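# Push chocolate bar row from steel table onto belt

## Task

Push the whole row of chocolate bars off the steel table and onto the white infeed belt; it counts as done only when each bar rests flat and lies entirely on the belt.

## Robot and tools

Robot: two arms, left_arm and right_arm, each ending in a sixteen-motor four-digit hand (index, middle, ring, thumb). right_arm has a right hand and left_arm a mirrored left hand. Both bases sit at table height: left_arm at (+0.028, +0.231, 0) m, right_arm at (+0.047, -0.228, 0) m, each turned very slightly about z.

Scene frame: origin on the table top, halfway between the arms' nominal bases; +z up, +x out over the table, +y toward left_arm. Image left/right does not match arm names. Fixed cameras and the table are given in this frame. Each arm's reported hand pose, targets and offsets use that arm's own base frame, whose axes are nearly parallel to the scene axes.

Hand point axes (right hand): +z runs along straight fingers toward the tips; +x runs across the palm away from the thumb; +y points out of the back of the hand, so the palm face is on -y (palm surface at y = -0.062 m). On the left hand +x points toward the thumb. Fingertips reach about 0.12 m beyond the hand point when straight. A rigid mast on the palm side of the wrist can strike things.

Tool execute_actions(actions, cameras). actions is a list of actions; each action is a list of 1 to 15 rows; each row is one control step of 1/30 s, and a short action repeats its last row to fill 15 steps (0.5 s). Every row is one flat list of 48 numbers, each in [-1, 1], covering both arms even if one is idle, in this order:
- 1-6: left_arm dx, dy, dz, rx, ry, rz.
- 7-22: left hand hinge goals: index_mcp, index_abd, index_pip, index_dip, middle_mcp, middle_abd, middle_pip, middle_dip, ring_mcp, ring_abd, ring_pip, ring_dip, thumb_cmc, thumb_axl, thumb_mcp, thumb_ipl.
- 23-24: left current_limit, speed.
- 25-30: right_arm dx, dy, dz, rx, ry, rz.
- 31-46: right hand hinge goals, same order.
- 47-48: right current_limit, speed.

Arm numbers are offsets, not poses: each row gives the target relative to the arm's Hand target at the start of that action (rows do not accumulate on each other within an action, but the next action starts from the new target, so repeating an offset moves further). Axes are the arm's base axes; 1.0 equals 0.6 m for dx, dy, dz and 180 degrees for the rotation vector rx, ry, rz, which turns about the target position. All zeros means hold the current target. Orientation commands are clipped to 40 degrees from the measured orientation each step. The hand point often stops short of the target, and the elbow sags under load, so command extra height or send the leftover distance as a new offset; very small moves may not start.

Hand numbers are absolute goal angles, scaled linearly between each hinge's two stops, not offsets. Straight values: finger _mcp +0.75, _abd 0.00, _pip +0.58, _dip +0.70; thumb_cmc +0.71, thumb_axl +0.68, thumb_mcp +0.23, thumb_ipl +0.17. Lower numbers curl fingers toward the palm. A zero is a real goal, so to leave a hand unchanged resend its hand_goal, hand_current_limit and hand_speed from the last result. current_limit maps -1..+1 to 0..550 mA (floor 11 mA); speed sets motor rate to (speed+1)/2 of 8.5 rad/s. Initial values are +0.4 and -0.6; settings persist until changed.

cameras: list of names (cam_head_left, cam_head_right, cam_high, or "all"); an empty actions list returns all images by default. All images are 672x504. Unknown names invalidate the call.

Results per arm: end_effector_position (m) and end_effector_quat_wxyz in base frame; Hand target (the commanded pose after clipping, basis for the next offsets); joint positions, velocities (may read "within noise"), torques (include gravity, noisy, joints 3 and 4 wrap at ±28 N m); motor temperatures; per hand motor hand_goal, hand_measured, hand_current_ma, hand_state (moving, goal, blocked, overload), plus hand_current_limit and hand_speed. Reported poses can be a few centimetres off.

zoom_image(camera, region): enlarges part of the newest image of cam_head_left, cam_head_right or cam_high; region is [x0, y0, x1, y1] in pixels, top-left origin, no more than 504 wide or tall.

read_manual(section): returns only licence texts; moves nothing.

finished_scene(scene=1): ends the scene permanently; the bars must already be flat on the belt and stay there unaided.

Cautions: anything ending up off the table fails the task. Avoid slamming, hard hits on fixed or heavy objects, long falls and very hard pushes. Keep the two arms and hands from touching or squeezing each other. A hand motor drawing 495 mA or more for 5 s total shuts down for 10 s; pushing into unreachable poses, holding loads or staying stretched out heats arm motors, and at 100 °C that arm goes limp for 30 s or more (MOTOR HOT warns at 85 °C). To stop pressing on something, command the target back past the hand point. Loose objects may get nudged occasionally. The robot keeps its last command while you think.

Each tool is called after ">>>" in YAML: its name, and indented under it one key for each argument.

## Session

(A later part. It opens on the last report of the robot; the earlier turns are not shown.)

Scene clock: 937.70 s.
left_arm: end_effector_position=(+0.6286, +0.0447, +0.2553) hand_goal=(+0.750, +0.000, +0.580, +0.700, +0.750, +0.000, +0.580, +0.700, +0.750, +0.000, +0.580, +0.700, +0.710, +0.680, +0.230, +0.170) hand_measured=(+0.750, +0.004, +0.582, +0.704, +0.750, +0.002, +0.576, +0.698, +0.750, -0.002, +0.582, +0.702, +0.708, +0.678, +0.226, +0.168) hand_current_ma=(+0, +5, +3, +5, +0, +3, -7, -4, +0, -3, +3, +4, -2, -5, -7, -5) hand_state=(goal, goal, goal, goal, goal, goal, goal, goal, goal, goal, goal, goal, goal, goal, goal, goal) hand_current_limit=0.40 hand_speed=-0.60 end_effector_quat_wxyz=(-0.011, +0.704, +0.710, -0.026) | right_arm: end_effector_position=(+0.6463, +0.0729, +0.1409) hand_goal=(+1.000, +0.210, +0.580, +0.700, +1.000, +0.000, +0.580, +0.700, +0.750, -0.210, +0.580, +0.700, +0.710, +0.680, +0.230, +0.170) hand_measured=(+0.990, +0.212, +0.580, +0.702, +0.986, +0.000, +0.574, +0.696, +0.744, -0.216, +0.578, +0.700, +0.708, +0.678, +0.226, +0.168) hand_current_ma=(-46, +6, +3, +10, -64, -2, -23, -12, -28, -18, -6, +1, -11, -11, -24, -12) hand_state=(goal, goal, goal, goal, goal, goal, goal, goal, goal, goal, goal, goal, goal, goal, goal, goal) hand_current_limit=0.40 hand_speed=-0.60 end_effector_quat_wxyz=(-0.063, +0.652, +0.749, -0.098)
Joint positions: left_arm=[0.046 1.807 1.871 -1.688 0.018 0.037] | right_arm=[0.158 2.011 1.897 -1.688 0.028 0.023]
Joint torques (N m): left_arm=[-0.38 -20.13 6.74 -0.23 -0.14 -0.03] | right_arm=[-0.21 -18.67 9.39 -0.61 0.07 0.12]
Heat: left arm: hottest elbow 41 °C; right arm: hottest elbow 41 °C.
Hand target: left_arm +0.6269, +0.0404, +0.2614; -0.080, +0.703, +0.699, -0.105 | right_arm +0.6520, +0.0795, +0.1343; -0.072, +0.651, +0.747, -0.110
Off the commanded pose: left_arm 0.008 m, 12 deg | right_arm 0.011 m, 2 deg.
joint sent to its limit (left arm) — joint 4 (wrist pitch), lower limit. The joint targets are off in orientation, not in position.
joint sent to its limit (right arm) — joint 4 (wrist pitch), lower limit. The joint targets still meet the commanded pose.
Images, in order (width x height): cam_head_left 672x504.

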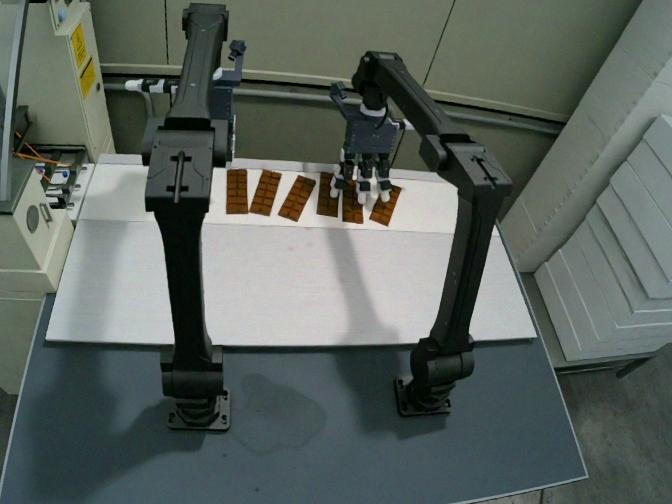

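>>> execute_actions:
  actions:
    - [[0,0,0,0,0,0,0.75,0,0.58,0.7,0.75,0,0.58,0.7,0.75,0,0.58,0.7,0.71,0.68,0.23,0.17,0.4,-0.6,0,0.018,0.004,0,0,0,1,0.21,0.58,0.7,1,0,0.58,0.7,0.75,-0.21,0.58,0.7,0.71,0.68,0.23,0.17,0.4,-0.6]]
    - [[0,0,0,0,0,0,0.75,0,0.58,0.7,0.75,0,0.58,0.7,0.75,0,0.58,0.7,0.71,0.68,0.23,0.17,0.4,-0.6,0,0,-0.028,0,0,0,1,0.21,0.58,0.7,1,0,0.58,0.7,0.75,-0.21,0.58,0.7,0.71,0.68,0.23,0.17,0.4,-0.6]]
    - [[0,0,0,0,0,0,0.75,0,0.58,0.7,0.75,0,0.58,0.7,0.75,0,0.58,0.7,0.71,0.68,0.23,0.17,0.4,-0.6,-0.04,0,0,0,0,0,1,0.21,0.58,0.7,1,0,0.58,0.7,0.75,-0.21,0.58,0.7,0.71,0.68,0.23,0.17,0.4,-0.6]]
  cameras: ["cam_head_left"]

>>> zoom_image:
  camera: "cam_head_left"
  region: [290, 150, 410, 240]

Scene clock: 948.23 s.
left_arm: end_effector_position=(+0.6286, +0.0447, +0.2553) hand_goal=(+0.750, +0.000, +0.580, +0.700, +0.750, +0.000, +0.580, +0.700, +0.750, +0.000, +0.580, +0.700, +0.710, +0.680, +0.230, +0.170) hand_measured=(+0.750, +0.004, +0.582, +0.704, +0.750, +0.002, +0.576, +0.698, +0.750, -0.002, +0.582, +0.702, +0.708, +0.678, +0.226, +0.168) hand_current_ma=(+0, +5, +3, +5, +0, +3, -7, -4, +0, -3, +3, +4, -2, -5, -7, -5) hand_state=(goal, goal, goal, goal, goal, goal, goal, goal, goal, goal, goal, goal, goal, goal, goal, goal) hand_current_limit=0.40 hand_speed=-0.60 end_effector_quat_wxyz=(-0.011, +0.704, +0.710, -0.026) | right_arm: end_effector_position=(+0.6372, +0.0773, +0.1392) hand_goal=(+1.000, +0.210, +0.580, +0.700, +1.000, +0.000, +0.580, +0.700, +0.750, -0.210, +0.580, +0.700, +0.710, +0.680, +0.230, +0.170) hand_measured=(+0.990, +0.212, +0.580, +0.702, +0.986, +0.000, +0.574, +0.696, +0.740, -0.210, +0.576, +0.698, +0.708, +0.678, +0.226, +0.168) hand_current_ma=(-46, +6, +3, +10, -64, -2, -23, -12, -39, +0, -14, -7, -11, -11, -24, -12) hand_state=(goal, goal, goal, goal, goal, goal, goal, goal, goal, goal, goal, goal, goal, goal, goal, goal) hand_current_limit=0.40 hand_speed=-0.60 end_effector_quat_wxyz=(-0.063, +0.658, +0.744, -0.096)
Joint positions: left_arm=[0.046 1.807 1.871 -1.688 0.018 0.037] | right_arm=[0.169 1.988 1.855 -1.668 0.022 0.048]
Joint torques (N m): left_arm=[-0.32 -20.13 6.74 -0.2 -0.14 -0.03] | right_arm=[0.91 -19.78 5.01 0.08 0.01 0.11]
Heat: left arm: hottest elbow 41 °C; right arm: hottest elbow 42 °C.
Hand target: left_arm +0.6269, +0.0404, +0.2614; -0.080, +0.703, +0.699, -0.105 | right_arm +0.6281, +0.0904, +0.1198; -0.072, +0.651, +0.747, -0.109
Off the commanded pose: left_arm 0.008 m, 12 deg | right_arm 0.025 m, 2 deg.
joint sent to its limit (left arm) — joint 4 (wrist pitch), lower limit. The joint targets are off in orientation, not in position.
Images, in order (width x height): cam_head_left 672x504.

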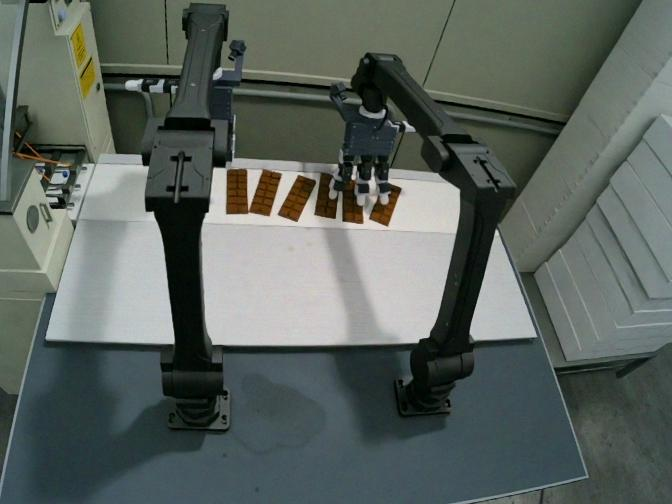

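Scaled by 4.200.

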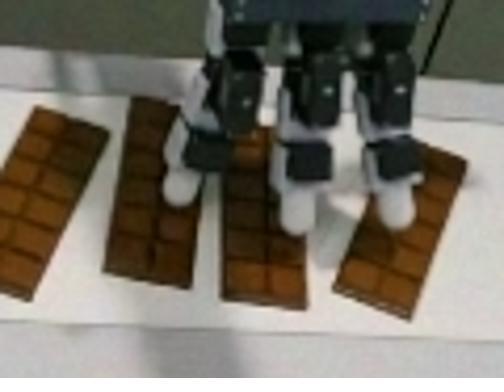

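>>> execute_actions:
  actions:
    - [[0,0,0,0,0,0,0.75,0,0.58,0.7,0.75,0,0.58,0.7,0.75,0,0.58,0.7,0.71,0.68,0.23,0.17,0.4,-0.6,-0.035,-0.016,-0.004,0,0,0,1,0.21,0.58,0.7,1,0,0.58,0.7,0.75,-0.21,0.58,0.7,0.71,0.68,0.23,0.17,0.4,-0.6]]
  cameras: ["cam_head_left", "cam_high"]

>>> zoom_image:
  camera: "cam_head_left"
  region: [290, 150, 410, 240]

>>> zoom_image:
  camera: "cam_high"
  region: [300, 220, 420, 320]

Scene clock: 954.20 s.
left_arm: end_effector_position=(+0.6286, +0.0447, +0.2553) hand_goal=(+0.750, +0.000, +0.580, +0.700, +0.750, +0.000, +0.580, +0.700, +0.750, +0.000, +0.580, +0.700, +0.710, +0.680, +0.230, +0.170) hand_measured=(+0.750, +0.004, +0.582, +0.704, +0.750, +0.002, +0.576, +0.698, +0.750, -0.002, +0.582, +0.702, +0.708, +0.678, +0.226, +0.168) hand_current_ma=(+0, +5, +3, +5, +0, +3, -7, -4, +0, -3, +3, +4, -2, -5, -7, -5) hand_state=(goal, goal, goal, goal, goal, goal, goal, goal, goal, goal, goal, goal, goal, goal, goal, goal) hand_current_limit=0.40 hand_speed=-0.60 end_effector_quat_wxyz=(-0.011, +0.704, +0.710, -0.026) | right_arm: end_effector_position=(+0.6165, +0.0746, +0.1389) hand_goal=(+1.000, +0.210, +0.580, +0.700, +1.000, +0.000, +0.580, +0.700, +0.750, -0.210, +0.580, +0.700, +0.710, +0.680, +0.230, +0.170) hand_measured=(+0.990, +0.212, +0.580, +0.702, +0.986, +0.000, +0.574, +0.696, +0.728, -0.230, +0.570, +0.694, +0.708, +0.678, +0.226, +0.168) hand_current_ma=(-46, +6, +3, +10, -62, -2, -23, -12, -100, -71, -44, -25, -11, -11, -24, -12) hand_state=(goal, goal, goal, goal, goal, goal, goal, goal, blocked, goal, goal, goal, goal, goal, goal, goal) hand_current_limit=0.40 hand_speed=-0.60 end_effector_quat_wxyz=(-0.063, +0.658, +0.744, -0.092)
Joint positions: left_arm=[0.046 1.807 1.871 -1.688 0.018 0.037] | right_arm=[0.169 1.925 1.757 -1.627 0.017 0.048]
Joint torques (N m): left_arm=[-0.32 -20.19 6.71 -0.21 -0.14 -0.03] | right_arm=[0.15 -18.67 4.89 0.16 0.29 0.01]
Heat: left arm: hottest elbow 41 °C; right arm: hottest elbow 42 °C.
Hand target: left_arm +0.6269, +0.0404, +0.2614; -0.080, +0.703, +0.699, -0.105 | right_arm +0.6071, +0.0807, +0.1175; -0.072, +0.651, +0.747, -0.109
Off the commanded pose: left_arm 0.008 m, 12 deg | right_arm 0.024 m, 2 deg.
joint sent to its limit (left arm) — joint 4 (wrist pitch), lower limit. The joint targets are off in orientation, not in position.
Images, in order (width x height): cam_head_left 672x504, cam_high 672x504.

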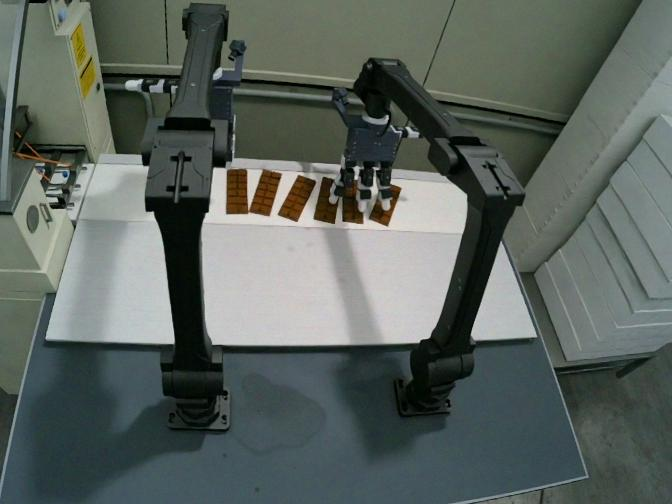

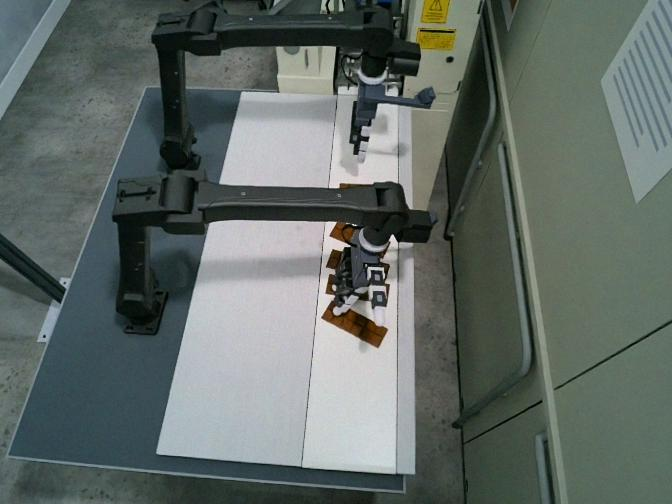

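Scaled by 4.200.

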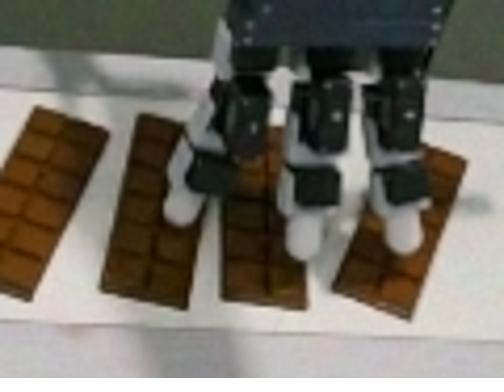

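Scaled by 4.200.

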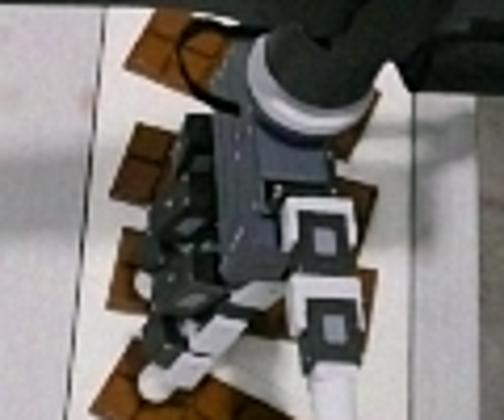

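>>> execute_actions:
  actions:
    - [[0,0,0,0,0,0,0.75,0,0.58,0.7,0.75,0,0.58,0.7,0.75,0,0.58,0.7,0.71,0.68,0.23,0.17,0.4,-0.6,0.015,-0.01,0.08,0,0,0,1,0.21,0.58,0.7,1,0,0.58,0.7,0.728,-0.22,0.57,0.695,0.71,0.68,0.23,0.17,0.4,-0.6]]
    - [[0,0,0,0,0,0,0.75,0,0.58,0.7,0.75,0,0.58,0.7,0.75,0,0.58,0.7,0.71,0.68,0.23,0.17,0.4,-0.6,0,0,0.1,0,0,0,0.8,0.1,0.58,0.7,0.8,0,0.58,0.7,0.75,-0.1,0.58,0.7,0.71,0.68,0.23,0.17,0.4,-0.6]]
    - [[0,0,0,0,0,0,0.75,0,0.58,0.7,0.75,0,0.58,0.7,0.75,0,0.58,0.7,0.71,0.68,0.23,0.17,0.4,-0.6,-0.1,-0.12,0.05,0,0,0,0.75,0,0.58,0.7,0.75,0,0.58,0.7,0.75,0,0.58,0.7,0.71,0.68,0.23,0.17,0.4,-0.6]]
    - [[0,0,0,0,0,0,0.75,0,0.58,0.7,0.75,0,0.58,0.7,0.75,0,0.58,0.7,0.71,0.68,0.23,0.17,0.4,-0.6,-0.1,-0.12,0,0,0,0,0.75,0,0.58,0.7,0.75,0,0.58,0.7,0.75,0,0.58,0.7,0.71,0.68,0.23,0.17,0.4,-0.6]]
  cameras: ["all"]

>>> zoom_image:
  camera: "cam_high"
  region: [300, 170, 430, 360]

>>> zoom_image:
  camera: "cam_head_left"
  region: [210, 150, 420, 250]

Scene clock: 968.00 s.
left_arm: end_effector_position=(+0.6286, +0.0447, +0.2553) hand_goal=(+0.750, +0.000, +0.580, +0.700, +0.750, +0.000, +0.580, +0.700, +0.750, +0.000, +0.580, +0.700, +0.710, +0.680, +0.230, +0.170) hand_measured=(+0.750, +0.004, +0.582, +0.704, +0.750, +0.002, +0.576, +0.698, +0.750, -0.002, +0.582, +0.702, +0.708, +0.678, +0.226, +0.168) hand_current_ma=(+0, +5, +3, +5, +0, +3, -7, -4, +0, -3, +3, +4, -2, -5, -7, -5) hand_state=(goal, goal, goal, goal, goal, goal, goal, goal, goal, goal, goal, goal, goal, goal, goal, goal) hand_current_limit=0.40 hand_speed=-0.60 end_effector_quat_wxyz=(-0.011, +0.704, +0.710, -0.026) | right_arm: end_effector_position=(+0.5023, -0.0730, +0.2494) hand_goal=(+0.750, +0.000, +0.580, +0.700, +0.750, +0.000, +0.580, +0.700, +0.750, +0.000, +0.580, +0.700, +0.710, +0.680, +0.230, +0.170) hand_measured=(+0.746, +0.002, +0.580, +0.702, +0.746, +0.000, +0.576, +0.698, +0.744, -0.002, +0.576, +0.698, +0.708, +0.678, +0.226, +0.168) hand_current_ma=(-13, +6, +2, +10, -15, -2, -15, -11, -25, -7, -12, -11, -10, -11, -24, -12) hand_state=(goal, goal, goal, goal, goal, goal, goal, goal, goal, goal, goal, goal, goal, goal, goal, goal) hand_current_limit=0.40 hand_speed=-0.60 end_effector_quat_wxyz=(-0.029, +0.659, +0.747, -0.078)
Joint positions: left_arm=[0.046 1.807 1.871 -1.688 0.018 0.037] | right_arm=[-0.105 1.525 1.508 -1.693 0.093 -0.224]
Joint torques (N m): left_arm=[-0.32 -20.19 6.71 -0.18 -0.14 -0.03] | right_arm=[-0.03 -15.44 6.83 -0.23 0.24 -0.09]
Heat: left arm: hottest elbow 41 °C; right arm: hottest elbow 41 °C.
Hand target: left_arm +0.6269, +0.0404, +0.2614; -0.080, +0.703, +0.699, -0.105 | right_arm +0.4961, -0.0692, +0.2555; -0.072, +0.651, +0.747, -0.109
Off the commanded pose: left_arm 0.008 m, 12 deg | right_arm 0.010 m, 6 deg.
joint sent to its limit (left arm) — joint 4 (wrist pitch), lower limit. The joint targets are off in orientation, not in position.
joint sent to its limit (right arm) — joint 4 (wrist pitch), lower limit. The joint targets are off in orientation, not in position.

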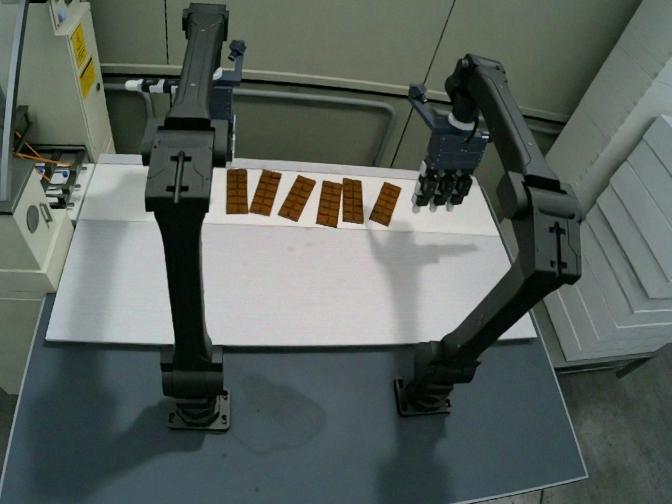

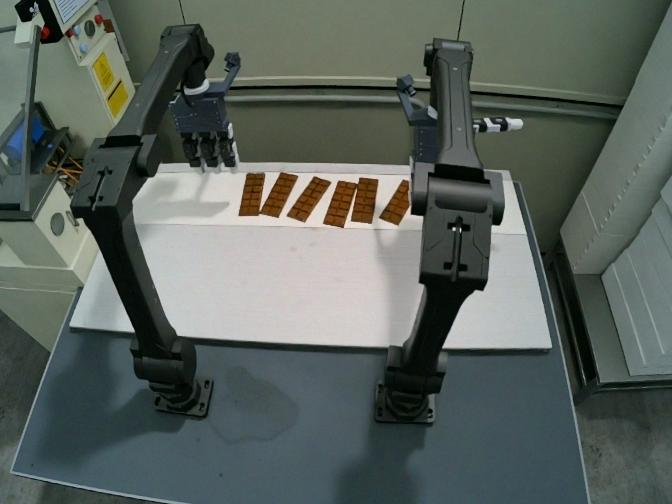

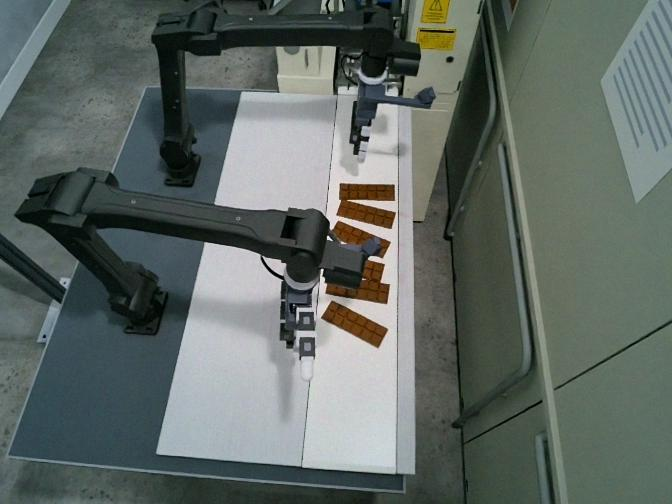

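Scaled by 2.653.

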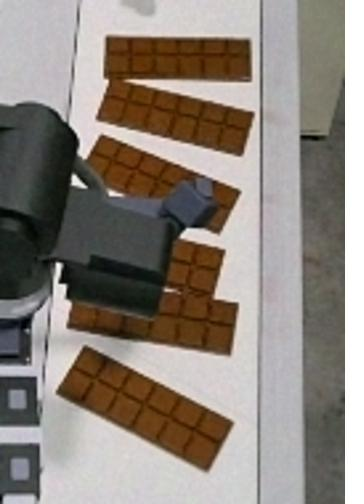

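Scaled by 2.400.

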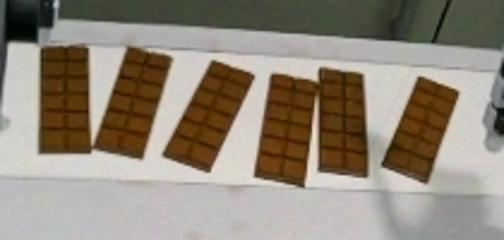

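>>> zoom_image:
  camera: "cam_head_left"
  region: [305, 165, 375, 240]

>>> zoom_image:
  camera: "cam_head_right"
  region: [310, 165, 385, 240]

Scaled by 6.720.

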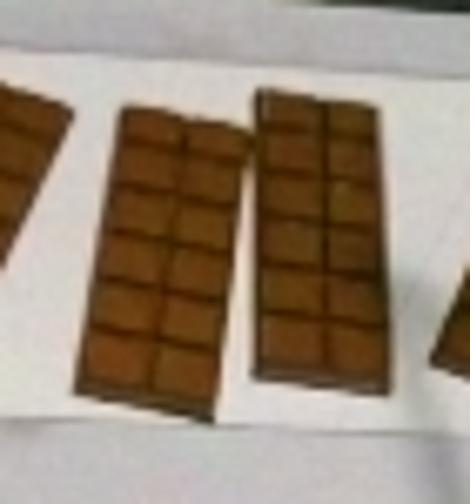

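Scaled by 6.720.

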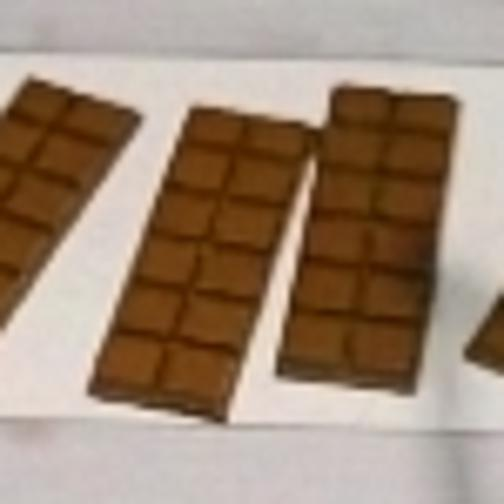

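>>> execute_actions:
  actions:
    - [[0,0,0,0,0,0,0.75,0,0.58,0.7,0.75,0,0.58,0.7,0.75,0,0.58,0.7,0.71,0.68,0.23,0.17,0.4,-0.6,0.1,0.126,-0.04,0,0,0,1,0.21,0.58,0.7,1,0,0.58,0.7,0.75,-0.21,0.58,0.7,0.71,0.68,0.23,0.17,0.4,-0.6]]
    - [[0,0,0,0,0,0,0.75,0,0.58,0.7,0.75,0,0.58,0.7,0.75,0,0.58,0.7,0.71,0.68,0.23,0.17,0.4,-0.6,0.113,0.126,-0.1,0,0,0,1,0.21,0.58,0.7,1,0,0.58,0.7,0.75,-0.21,0.58,0.7,0.71,0.68,0.23,0.17,0.4,-0.6]]
  cameras: ["cam_head_left"]

>>> zoom_image:
  camera: "cam_head_left"
  region: [290, 150, 410, 240]

Scene clock: 1008.43 s.
left_arm: end_effector_position=(+0.6286, +0.0447, +0.2553) hand_goal=(+0.750, +0.000, +0.580, +0.700, +0.750, +0.000, +0.580, +0.700, +0.750, +0.000, +0.580, +0.700, +0.710, +0.680, +0.230, +0.170) hand_measured=(+0.750, +0.004, +0.582, +0.704, +0.750, +0.002, +0.576, +0.698, +0.750, -0.002, +0.582, +0.702, +0.708, +0.678, +0.226, +0.168) hand_current_ma=(+0, +5, +3, +5, +0, +3, -7, -4, +0, -3, +3, +4, -2, -5, -7, -5) hand_state=(goal, goal, goal, goal, goal, goal, goal, goal, goal, goal, goal, goal, goal, goal, goal, goal) hand_current_limit=0.40 hand_speed=-0.60 end_effector_quat_wxyz=(-0.011, +0.704, +0.710, -0.026) | right_arm: end_effector_position=(+0.6051, +0.0854, +0.1431) hand_goal=(+1.000, +0.210, +0.580, +0.700, +1.000, +0.000, +0.580, +0.700, +0.750, -0.210, +0.580, +0.700, +0.710, +0.680, +0.230, +0.170) hand_measured=(+0.992, +0.206, +0.580, +0.702, +0.990, +0.000, +0.576, +0.698, +0.748, -0.208, +0.580, +0.698, +0.708, +0.678, +0.226, +0.168) hand_current_ma=(-34, -11, +1, +10, -40, -1, -14, -11, -7, +8, -1, -8, -4, -11, -24, -12) hand_state=(goal, goal, goal, goal, goal, goal, goal, goal, goal, goal, goal, goal, goal, goal, goal, goal) hand_current_limit=0.40 hand_speed=-0.60 end_effector_quat_wxyz=(-0.076, +0.642, +0.754, -0.114)
Joint positions: left_arm=[0.046 1.807 1.871 -1.688 0.018 0.037] | right_arm=[0.189 1.93 1.779 -1.694 0.024 0.033]
Joint torques (N m): left_arm=[-0.26 -20.19 6.74 -0.21 -0.15 -0.03] | right_arm=[-1.38 -20.84 11.15 -0.5 0.14 0.13]
Heat: left arm: hottest elbow 41 °C; right arm: hottest elbow 40 °C.
Hand target: left_arm +0.6269, +0.0404, +0.2614; -0.080, +0.703, +0.699, -0.105 | right_arm +0.6239, +0.0818, +0.1714; -0.072, +0.651, +0.747, -0.109
Off the commanded pose: left_arm 0.008 m, 12 deg | right_arm 0.034 m, 1 deg.
joint sent to its limit (left arm) — joint 4 (wrist pitch), lower limit. The joint targets are off in orientation, not in position.
joint sent to its limit (right arm) — joint 4 (wrist pitch), lower limit. The joint targets are off in orientation, not in position.
Images, in order (width x height): cam_head_left 672x504.

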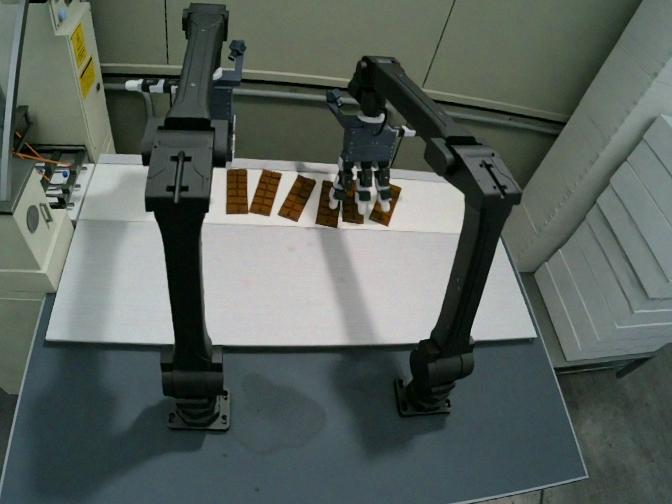

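Scaled by 4.200.

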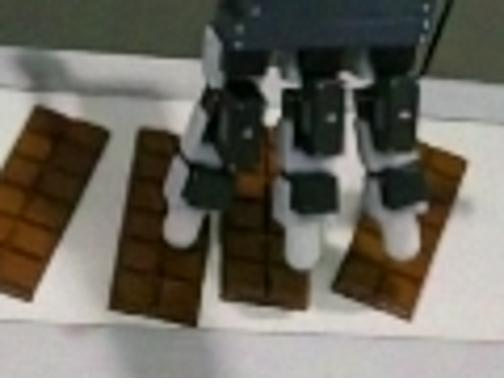

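>>> execute_actions:
  actions:
    - [[0,0,0,0,0,0,0.75,0,0.58,0.7,0.75,0,0.58,0.7,0.75,0,0.58,0.7,0.71,0.68,0.23,0.17,0.4,-0.6,0.025,0.022,0.01,0,0,0,1,0.21,0.58,0.7,1,0,0.58,0.7,0.75,-0.21,0.58,0.7,0.71,0.68,0.23,0.17,0.4,-0.6]]
  cameras: ["cam_head_left"]

>>> zoom_image:
  camera: "cam_head_left"
  region: [290, 150, 410, 240]

Scene clock: 1015.60 s.
left_arm: end_effector_position=(+0.6286, +0.0447, +0.2553) hand_goal=(+0.750, +0.000, +0.580, +0.700, +0.750, +0.000, +0.580, +0.700, +0.750, +0.000, +0.580, +0.700, +0.710, +0.680, +0.230, +0.170) hand_measured=(+0.750, +0.004, +0.582, +0.704, +0.750, +0.002, +0.576, +0.698, +0.750, -0.002, +0.582, +0.702, +0.708, +0.678, +0.226, +0.168) hand_current_ma=(+0, +5, +3, +5, +0, +3, -7, -4, +0, -3, +3, +4, -2, -5, -7, -5) hand_state=(goal, goal, goal, goal, goal, goal, goal, goal, goal, goal, goal, goal, goal, goal, goal, goal) hand_current_limit=0.40 hand_speed=-0.60 end_effector_quat_wxyz=(-0.011, +0.704, +0.710, -0.026) | right_arm: end_effector_position=(+0.6220, +0.0873, +0.1651) hand_goal=(+1.000, +0.210, +0.580, +0.700, +1.000, +0.000, +0.580, +0.700, +0.750, -0.210, +0.580, +0.700, +0.710, +0.680, +0.230, +0.170) hand_measured=(+0.992, +0.206, +0.580, +0.702, +0.990, +0.000, +0.576, +0.698, +0.748, -0.208, +0.580, +0.698, +0.708, +0.678, +0.226, +0.168) hand_current_ma=(-34, -11, +1, +10, -40, -1, -14, -11, -7, +8, -1, -8, -4, -11, -24, -12) hand_state=(goal, goal, goal, goal, goal, goal, goal, goal, goal, goal, goal, goal, goal, goal, goal, goal) hand_current_limit=0.40 hand_speed=-0.60 end_effector_quat_wxyz=(-0.058, +0.651, +0.751, -0.093)
Joint positions: left_arm=[0.046 1.807 1.871 -1.688 0.018 0.037] | right_arm=[0.189 1.932 1.836 -1.694 0.024 0.049]
Joint torques (N m): left_arm=[-0.32 -20.13 6.72 -0.21 -0.14 -0.04] | right_arm=[-0.32 -18.37 11.67 -0.36 0.06 0.13]
Heat: left arm: hottest elbow 41 °C; right arm: hottest elbow 42 °C.
Hand target: left_arm +0.6269, +0.0404, +0.2614; -0.080, +0.703, +0.699, -0.105 | right_arm +0.6389, +0.0951, +0.1775; -0.072, +0.651, +0.747, -0.109
Off the commanded pose: left_arm 0.008 m, 12 deg | right_arm 0.022 m, 3 deg.
joint sent to its limit (left arm) — joint 4 (wrist pitch), lower limit. The joint targets are off in orientation, not in position.
joint sent to its limit (right arm) — joint 4 (wrist pitch), lower limit. The joint targets are off in orientation, not in position.
Images, in order (width x height): cam_head_left 672x504.

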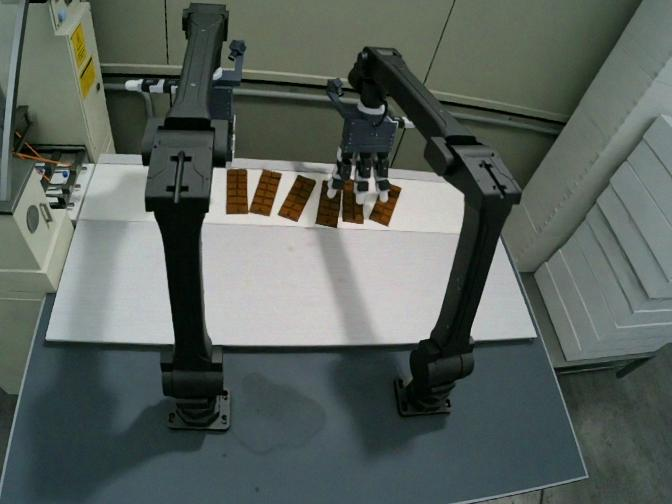

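Scaled by 4.200.

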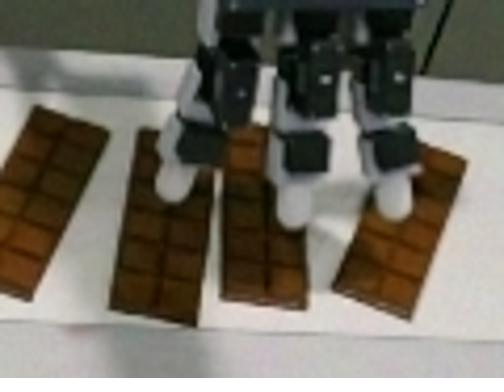

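>>> execute_actions:
  actions:
    - [[0,0,0,0,0,0,0.75,0,0.58,0.7,0.75,0,0.58,0.7,0.75,0,0.58,0.7,0.71,0.68,0.23,0.17,0.4,-0.6,0,0,-0.045,0,0,0,1,0.21,0.58,0.7,1,0,0.58,0.7,0.75,-0.21,0.58,0.7,0.71,0.68,0.23,0.17,0.4,-0.6]]
    - [[0,0,0,0,0,0,0.75,0,0.58,0.7,0.75,0,0.58,0.7,0.75,0,0.58,0.7,0.71,0.68,0.23,0.17,0.4,-0.6,0.015,0,-0.02,0,0,0,1,0.21,0.58,0.7,1,0,0.58,0.7,0.75,-0.21,0.58,0.7,0.71,0.68,0.23,0.17,0.4,-0.6]]
  cameras: ["cam_head_left"]

>>> zoom_image:
  camera: "cam_head_left"
  region: [290, 150, 410, 240]

Scene clock: 1030.67 s.
left_arm: end_effector_position=(+0.6286, +0.0447, +0.2553) hand_goal=(+0.750, +0.000, +0.580, +0.700, +0.750, +0.000, +0.580, +0.700, +0.750, +0.000, +0.580, +0.700, +0.710, +0.680, +0.230, +0.170) hand_measured=(+0.750, +0.004, +0.582, +0.704, +0.750, +0.002, +0.576, +0.698, +0.750, -0.002, +0.582, +0.702, +0.708, +0.678, +0.226, +0.168) hand_current_ma=(+0, +5, +3, +5, +0, +3, -7, -4, +0, -3, +3, +4, -2, -5, -7, -5) hand_state=(goal, goal, goal, goal, goal, goal, goal, goal, goal, goal, goal, goal, goal, goal, goal, goal) hand_current_limit=0.40 hand_speed=-0.60 end_effector_quat_wxyz=(-0.011, +0.704, +0.710, -0.026) | right_arm: end_effector_position=(+0.6319, +0.0892, +0.1370) hand_goal=(+1.000, +0.210, +0.580, +0.700, +1.000, +0.000, +0.580, +0.700, +0.750, -0.210, +0.580, +0.700, +0.710, +0.680, +0.230, +0.170) hand_measured=(+0.992, +0.206, +0.580, +0.702, +0.990, +0.000, +0.576, +0.698, +0.768, -0.212, +0.592, +0.706, +0.708, +0.678, +0.226, +0.168) hand_current_ma=(-34, -11, +1, +10, -40, -1, -14, -11, +84, -4, +46, +22, -4, -11, -24, -12) hand_state=(goal, goal, goal, goal, goal, goal, goal, goal, goal, goal, goal, goal, goal, goal, goal, goal) hand_current_limit=0.40 hand_speed=-0.60 end_effector_quat_wxyz=(-0.070, +0.650, +0.749, -0.107)
Joint positions: left_arm=[0.046 1.807 1.871 -1.688 0.018 0.037] | right_arm=[0.189 1.997 1.865 -1.694 0.023 0.051]
Joint torques (N m): left_arm=[-0.32 -20.13 6.71 -0.21 -0.15 -0.03] | right_arm=[-0.56 -18.02 11.21 -0.47 0.01 0.1]
Heat: left arm: hottest elbow 41 °C; right arm: hottest elbow 45 °C.
Hand target: left_arm +0.6269, +0.0404, +0.2614; -0.080, +0.703, +0.699, -0.105 | right_arm +0.6479, +0.0950, +0.1385; -0.072, +0.651, +0.747, -0.109
Off the commanded pose: left_arm 0.008 m, 12 deg | right_arm 0.017 m, 0 deg.
joint sent to its limit (left arm) — joint 4 (wrist pitch), lower limit. The joint targets are off in orientation, not in position.
joint sent to its limit (right arm) — joint 4 (wrist pitch), lower limit. The joint targets still meet the commanded pose.
Images, in order (width x height): cam_head_left 672x504.

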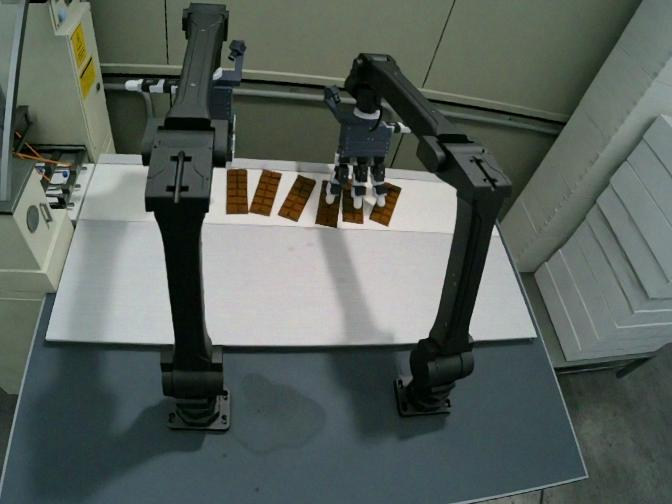

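Scaled by 4.200.

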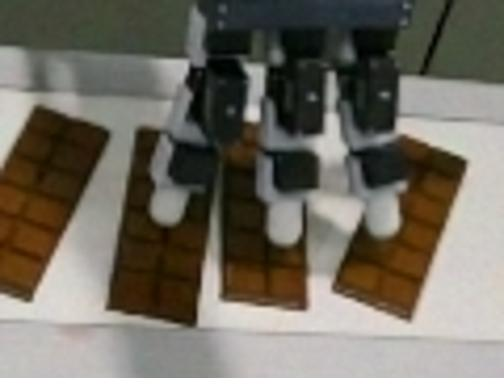

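>>> execute_actions:
  actions:
    - [[0,0,0,0,0,0,0.75,0,0.58,0.7,0.75,0,0.58,0.7,0.75,0,0.58,0.7,0.71,0.68,0.23,0.17,0.4,-0.6,0.033,-0.008,-0.005,0,0,0,1,0.21,0.58,0.7,1,0,0.58,0.7,0.75,-0.21,0.58,0.7,0.71,0.68,0.23,0.17,0.4,-0.6]]
  cameras: ["cam_head_left"]

>>> zoom_image:
  camera: "cam_head_left"
  region: [290, 150, 410, 240]

Scene clock: 1037.40 s.
left_arm: end_effector_position=(+0.6286, +0.0447, +0.2553) hand_goal=(+0.750, +0.000, +0.580, +0.700, +0.750, +0.000, +0.580, +0.700, +0.750, +0.000, +0.580, +0.700, +0.710, +0.680, +0.230, +0.170) hand_measured=(+0.750, +0.004, +0.582, +0.704, +0.750, +0.002, +0.576, +0.698, +0.750, -0.002, +0.582, +0.702, +0.708, +0.678, +0.226, +0.168) hand_current_ma=(+0, +5, +3, +5, +0, +3, -7, -4, +0, -3, +3, +4, -2, -5, -7, -5) hand_state=(goal, goal, goal, goal, goal, goal, goal, goal, goal, goal, goal, goal, goal, goal, goal, goal) hand_current_limit=0.40 hand_speed=-0.60 end_effector_quat_wxyz=(-0.011, +0.704, +0.710, -0.026) | right_arm: end_effector_position=(+0.6503, +0.0933, +0.1375) hand_goal=(+1.000, +0.210, +0.580, +0.700, +1.000, +0.000, +0.580, +0.700, +0.750, -0.210, +0.580, +0.700, +0.710, +0.680, +0.230, +0.170) hand_measured=(+0.992, +0.206, +0.580, +0.702, +0.990, +0.000, +0.576, +0.698, +0.792, -0.214, +0.604, +0.714, +0.708, +0.678, +0.226, +0.168) hand_current_ma=(-34, -11, +1, +10, -40, -1, -14, -11, +194, -11, +104, +57, -4, -11, -24, -12) hand_state=(goal, goal, goal, goal, goal, goal, goal, goal, blocked, goal, blocked, goal, goal, goal, goal, goal) hand_current_limit=0.40 hand_speed=-0.60 end_effector_quat_wxyz=(-0.063, +0.648, +0.752, -0.098)
Joint positions: left_arm=[0.046 1.807 1.871 -1.688 0.018 0.037] | right_arm=[0.189 2.035 1.926 -1.695 0.023 0.044]
Joint torques (N m): left_arm=[-0.38 -20.19 6.72 -0.21 -0.15 -0.03] | right_arm=[-1.79 -18.26 11.28 -0.39 0.18 0.02]
Motor temperatures (°C): left_arm=[30 37 41 26 27 26] | right_arm=[31 38 46 30 29 27]
Heat: left arm: hottest elbow 41 °C; right arm: hottest elbow 46 °C.
Hand target: left_arm +0.6269, +0.0404, +0.2614; -0.080, +0.703, +0.699, -0.105 | right_arm +0.6677, +0.0902, +0.1356; -0.072, +0.651, +0.747, -0.109
Off the commanded pose: left_arm 0.008 m, 12 deg | right_arm 0.018 m, 2 deg.
joint sent to its limit (left arm) — joint 4 (wrist pitch), lower limit. The joint targets are off in orientation, not in position.
joint sent to its limit (right arm) — joint 4 (wrist pitch), lower limit. The joint targets still meet the commanded pose.
Images, in order (width x height): cam_head_left 672x504.

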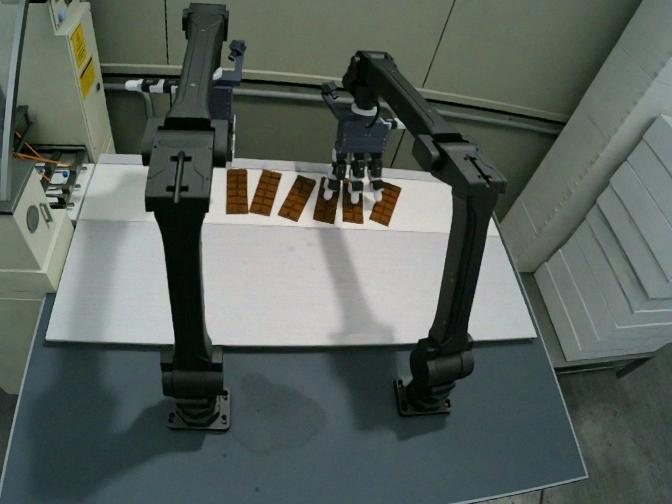

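Scaled by 4.200.

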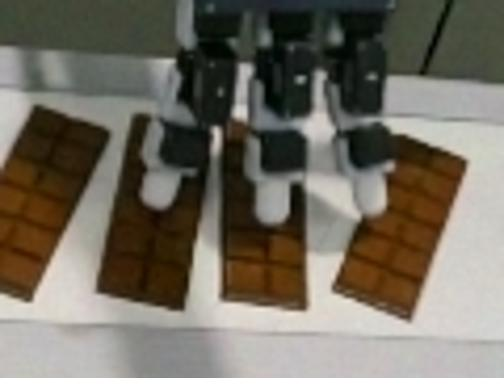

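>>> execute_actions:
  actions:
    - [[0,0,0,0,0,0,0.75,0,0.58,0.7,0.75,0,0.58,0.7,0.75,0,0.58,0.7,0.71,0.68,0.23,0.17,0.4,-0.6,-0.012,0.005,0.06,0,0,0,1,0.21,0.58,0.7,1,0,0.58,0.7,0.8,-0.21,0.61,0.72,0.71,0.68,0.23,0.17,0.4,-0.6]]
    - [[0,0,0,0,0,0,0.75,0,0.58,0.7,0.75,0,0.58,0.7,0.75,0,0.58,0.7,0.71,0.68,0.23,0.17,0.4,-0.6,0,0,0.1,0,0,0,1,0.21,0.58,0.7,1,0,0.58,0.7,0.8,-0.21,0.61,0.72,0.71,0.68,0.23,0.17,0.4,-0.6]]
    - [[0,0,0,0,0,0,0.75,0,0.58,0.7,0.75,0,0.58,0.7,0.75,0,0.58,0.7,0.71,0.68,0.23,0.17,0.4,-0.6,-0.1,-0.15,0.05,0,0,0,0.8,0.1,0.58,0.7,0.8,0,0.58,0.7,0.75,-0.1,0.58,0.7,0.71,0.68,0.23,0.17,0.4,-0.6]]
    - [[0,0,0,0,0,0,0.75,0,0.58,0.7,0.75,0,0.58,0.7,0.75,0,0.58,0.7,0.71,0.68,0.23,0.17,0.4,-0.6,-0.1,-0.15,0,0,0,0,0.75,0,0.58,0.7,0.75,0,0.58,0.7,0.75,0,0.58,0.7,0.71,0.68,0.23,0.17,0.4,-0.6]]
  cameras: ["all"]

>>> zoom_image:
  camera: "cam_head_left"
  region: [210, 150, 420, 250]

>>> zoom_image:
  camera: "cam_high"
  region: [300, 170, 430, 360]

Scene clock: 1050.70 s.
left_arm: end_effector_position=(+0.6286, +0.0447, +0.2553) hand_goal=(+0.750, +0.000, +0.580, +0.700, +0.750, +0.000, +0.580, +0.700, +0.750, +0.000, +0.580, +0.700, +0.710, +0.680, +0.230, +0.170) hand_measured=(+0.750, +0.004, +0.582, +0.704, +0.750, +0.002, +0.576, +0.698, +0.750, -0.002, +0.582, +0.702, +0.708, +0.678, +0.226, +0.168) hand_current_ma=(+0, +5, +3, +5, +0, +3, -7, -4, +0, -3, +3, +4, -2, -5, -7, -5) hand_state=(goal, goal, goal, goal, goal, goal, goal, goal, goal, goal, goal, goal, goal, goal, goal, goal) hand_current_limit=0.40 hand_speed=-0.60 end_effector_quat_wxyz=(-0.011, +0.704, +0.710, -0.026) | right_arm: end_effector_position=(+0.5459, -0.0938, +0.2513) hand_goal=(+0.750, +0.000, +0.580, +0.700, +0.750, +0.000, +0.580, +0.700, +0.750, +0.000, +0.580, +0.700, +0.710, +0.680, +0.230, +0.170) hand_measured=(+0.750, +0.002, +0.580, +0.702, +0.750, +0.000, +0.576, +0.698, +0.748, -0.002, +0.582, +0.702, +0.708, +0.678, +0.226, +0.168) hand_current_ma=(-3, +6, +0, +10, -3, -1, -12, -11, -11, -7, +5, +10, -6, -11, -24, -12) hand_state=(goal, goal, goal, goal, goal, goal, goal, goal, goal, goal, goal, goal, goal, goal, goal, goal) hand_current_limit=0.40 hand_speed=-0.60 end_effector_quat_wxyz=(-0.021, +0.661, +0.746, -0.074)
Joint positions: left_arm=[0.046 1.807 1.871 -1.688 0.018 0.037] | right_arm=[-0.137 1.633 1.639 -1.695 0.1 -0.252]
Joint torques (N m): left_arm=[-0.38 -20.19 6.71 -0.21 -0.14 -0.04] | right_arm=[-0.21 -17.85 6.93 -0.12 0.26 -0.09]
Heat: left arm: hottest elbow 41 °C; right arm: hottest elbow 48 °C.
Hand target: left_arm +0.6269, +0.0404, +0.2614; -0.080, +0.703, +0.699, -0.105 | right_arm +0.5404, -0.0867, +0.2614; -0.072, +0.651, +0.747, -0.110
Off the commanded pose: left_arm 0.008 m, 12 deg | right_arm 0.013 m, 7 deg.
joint sent to its limit (left arm) — joint 4 (wrist pitch), lower limit. The joint targets are off in orientation, not in position.
joint sent to its limit (right arm) — joint 4 (wrist pitch), lower limit. The joint targets are off in orientation, not in position.

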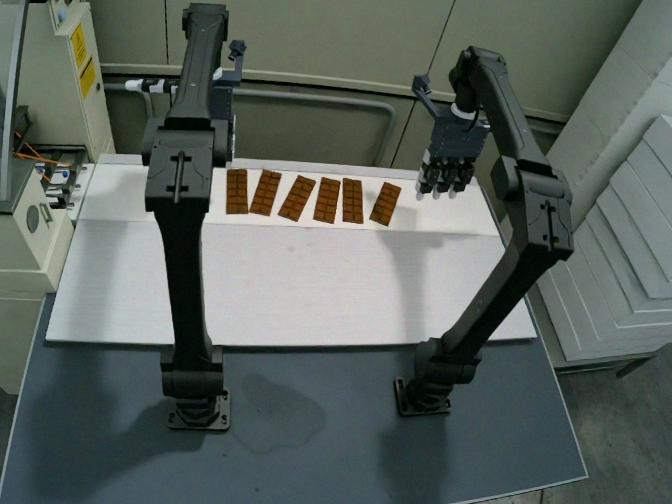

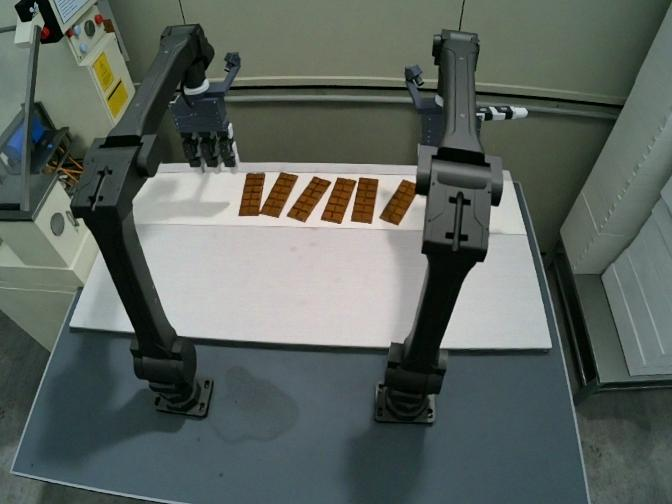

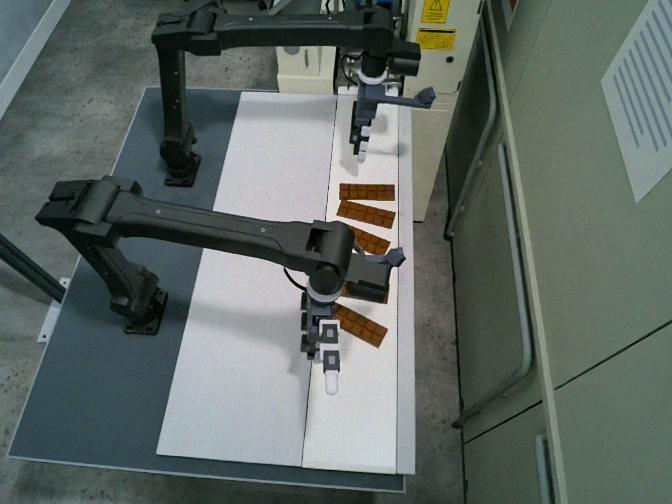

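Scaled by 2.400.

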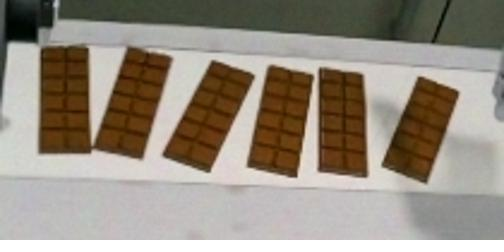

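Scaled by 2.653.

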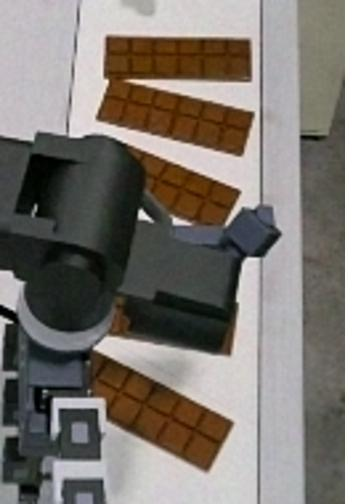

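>>> finished_scene:

The scene is finished: the task was done.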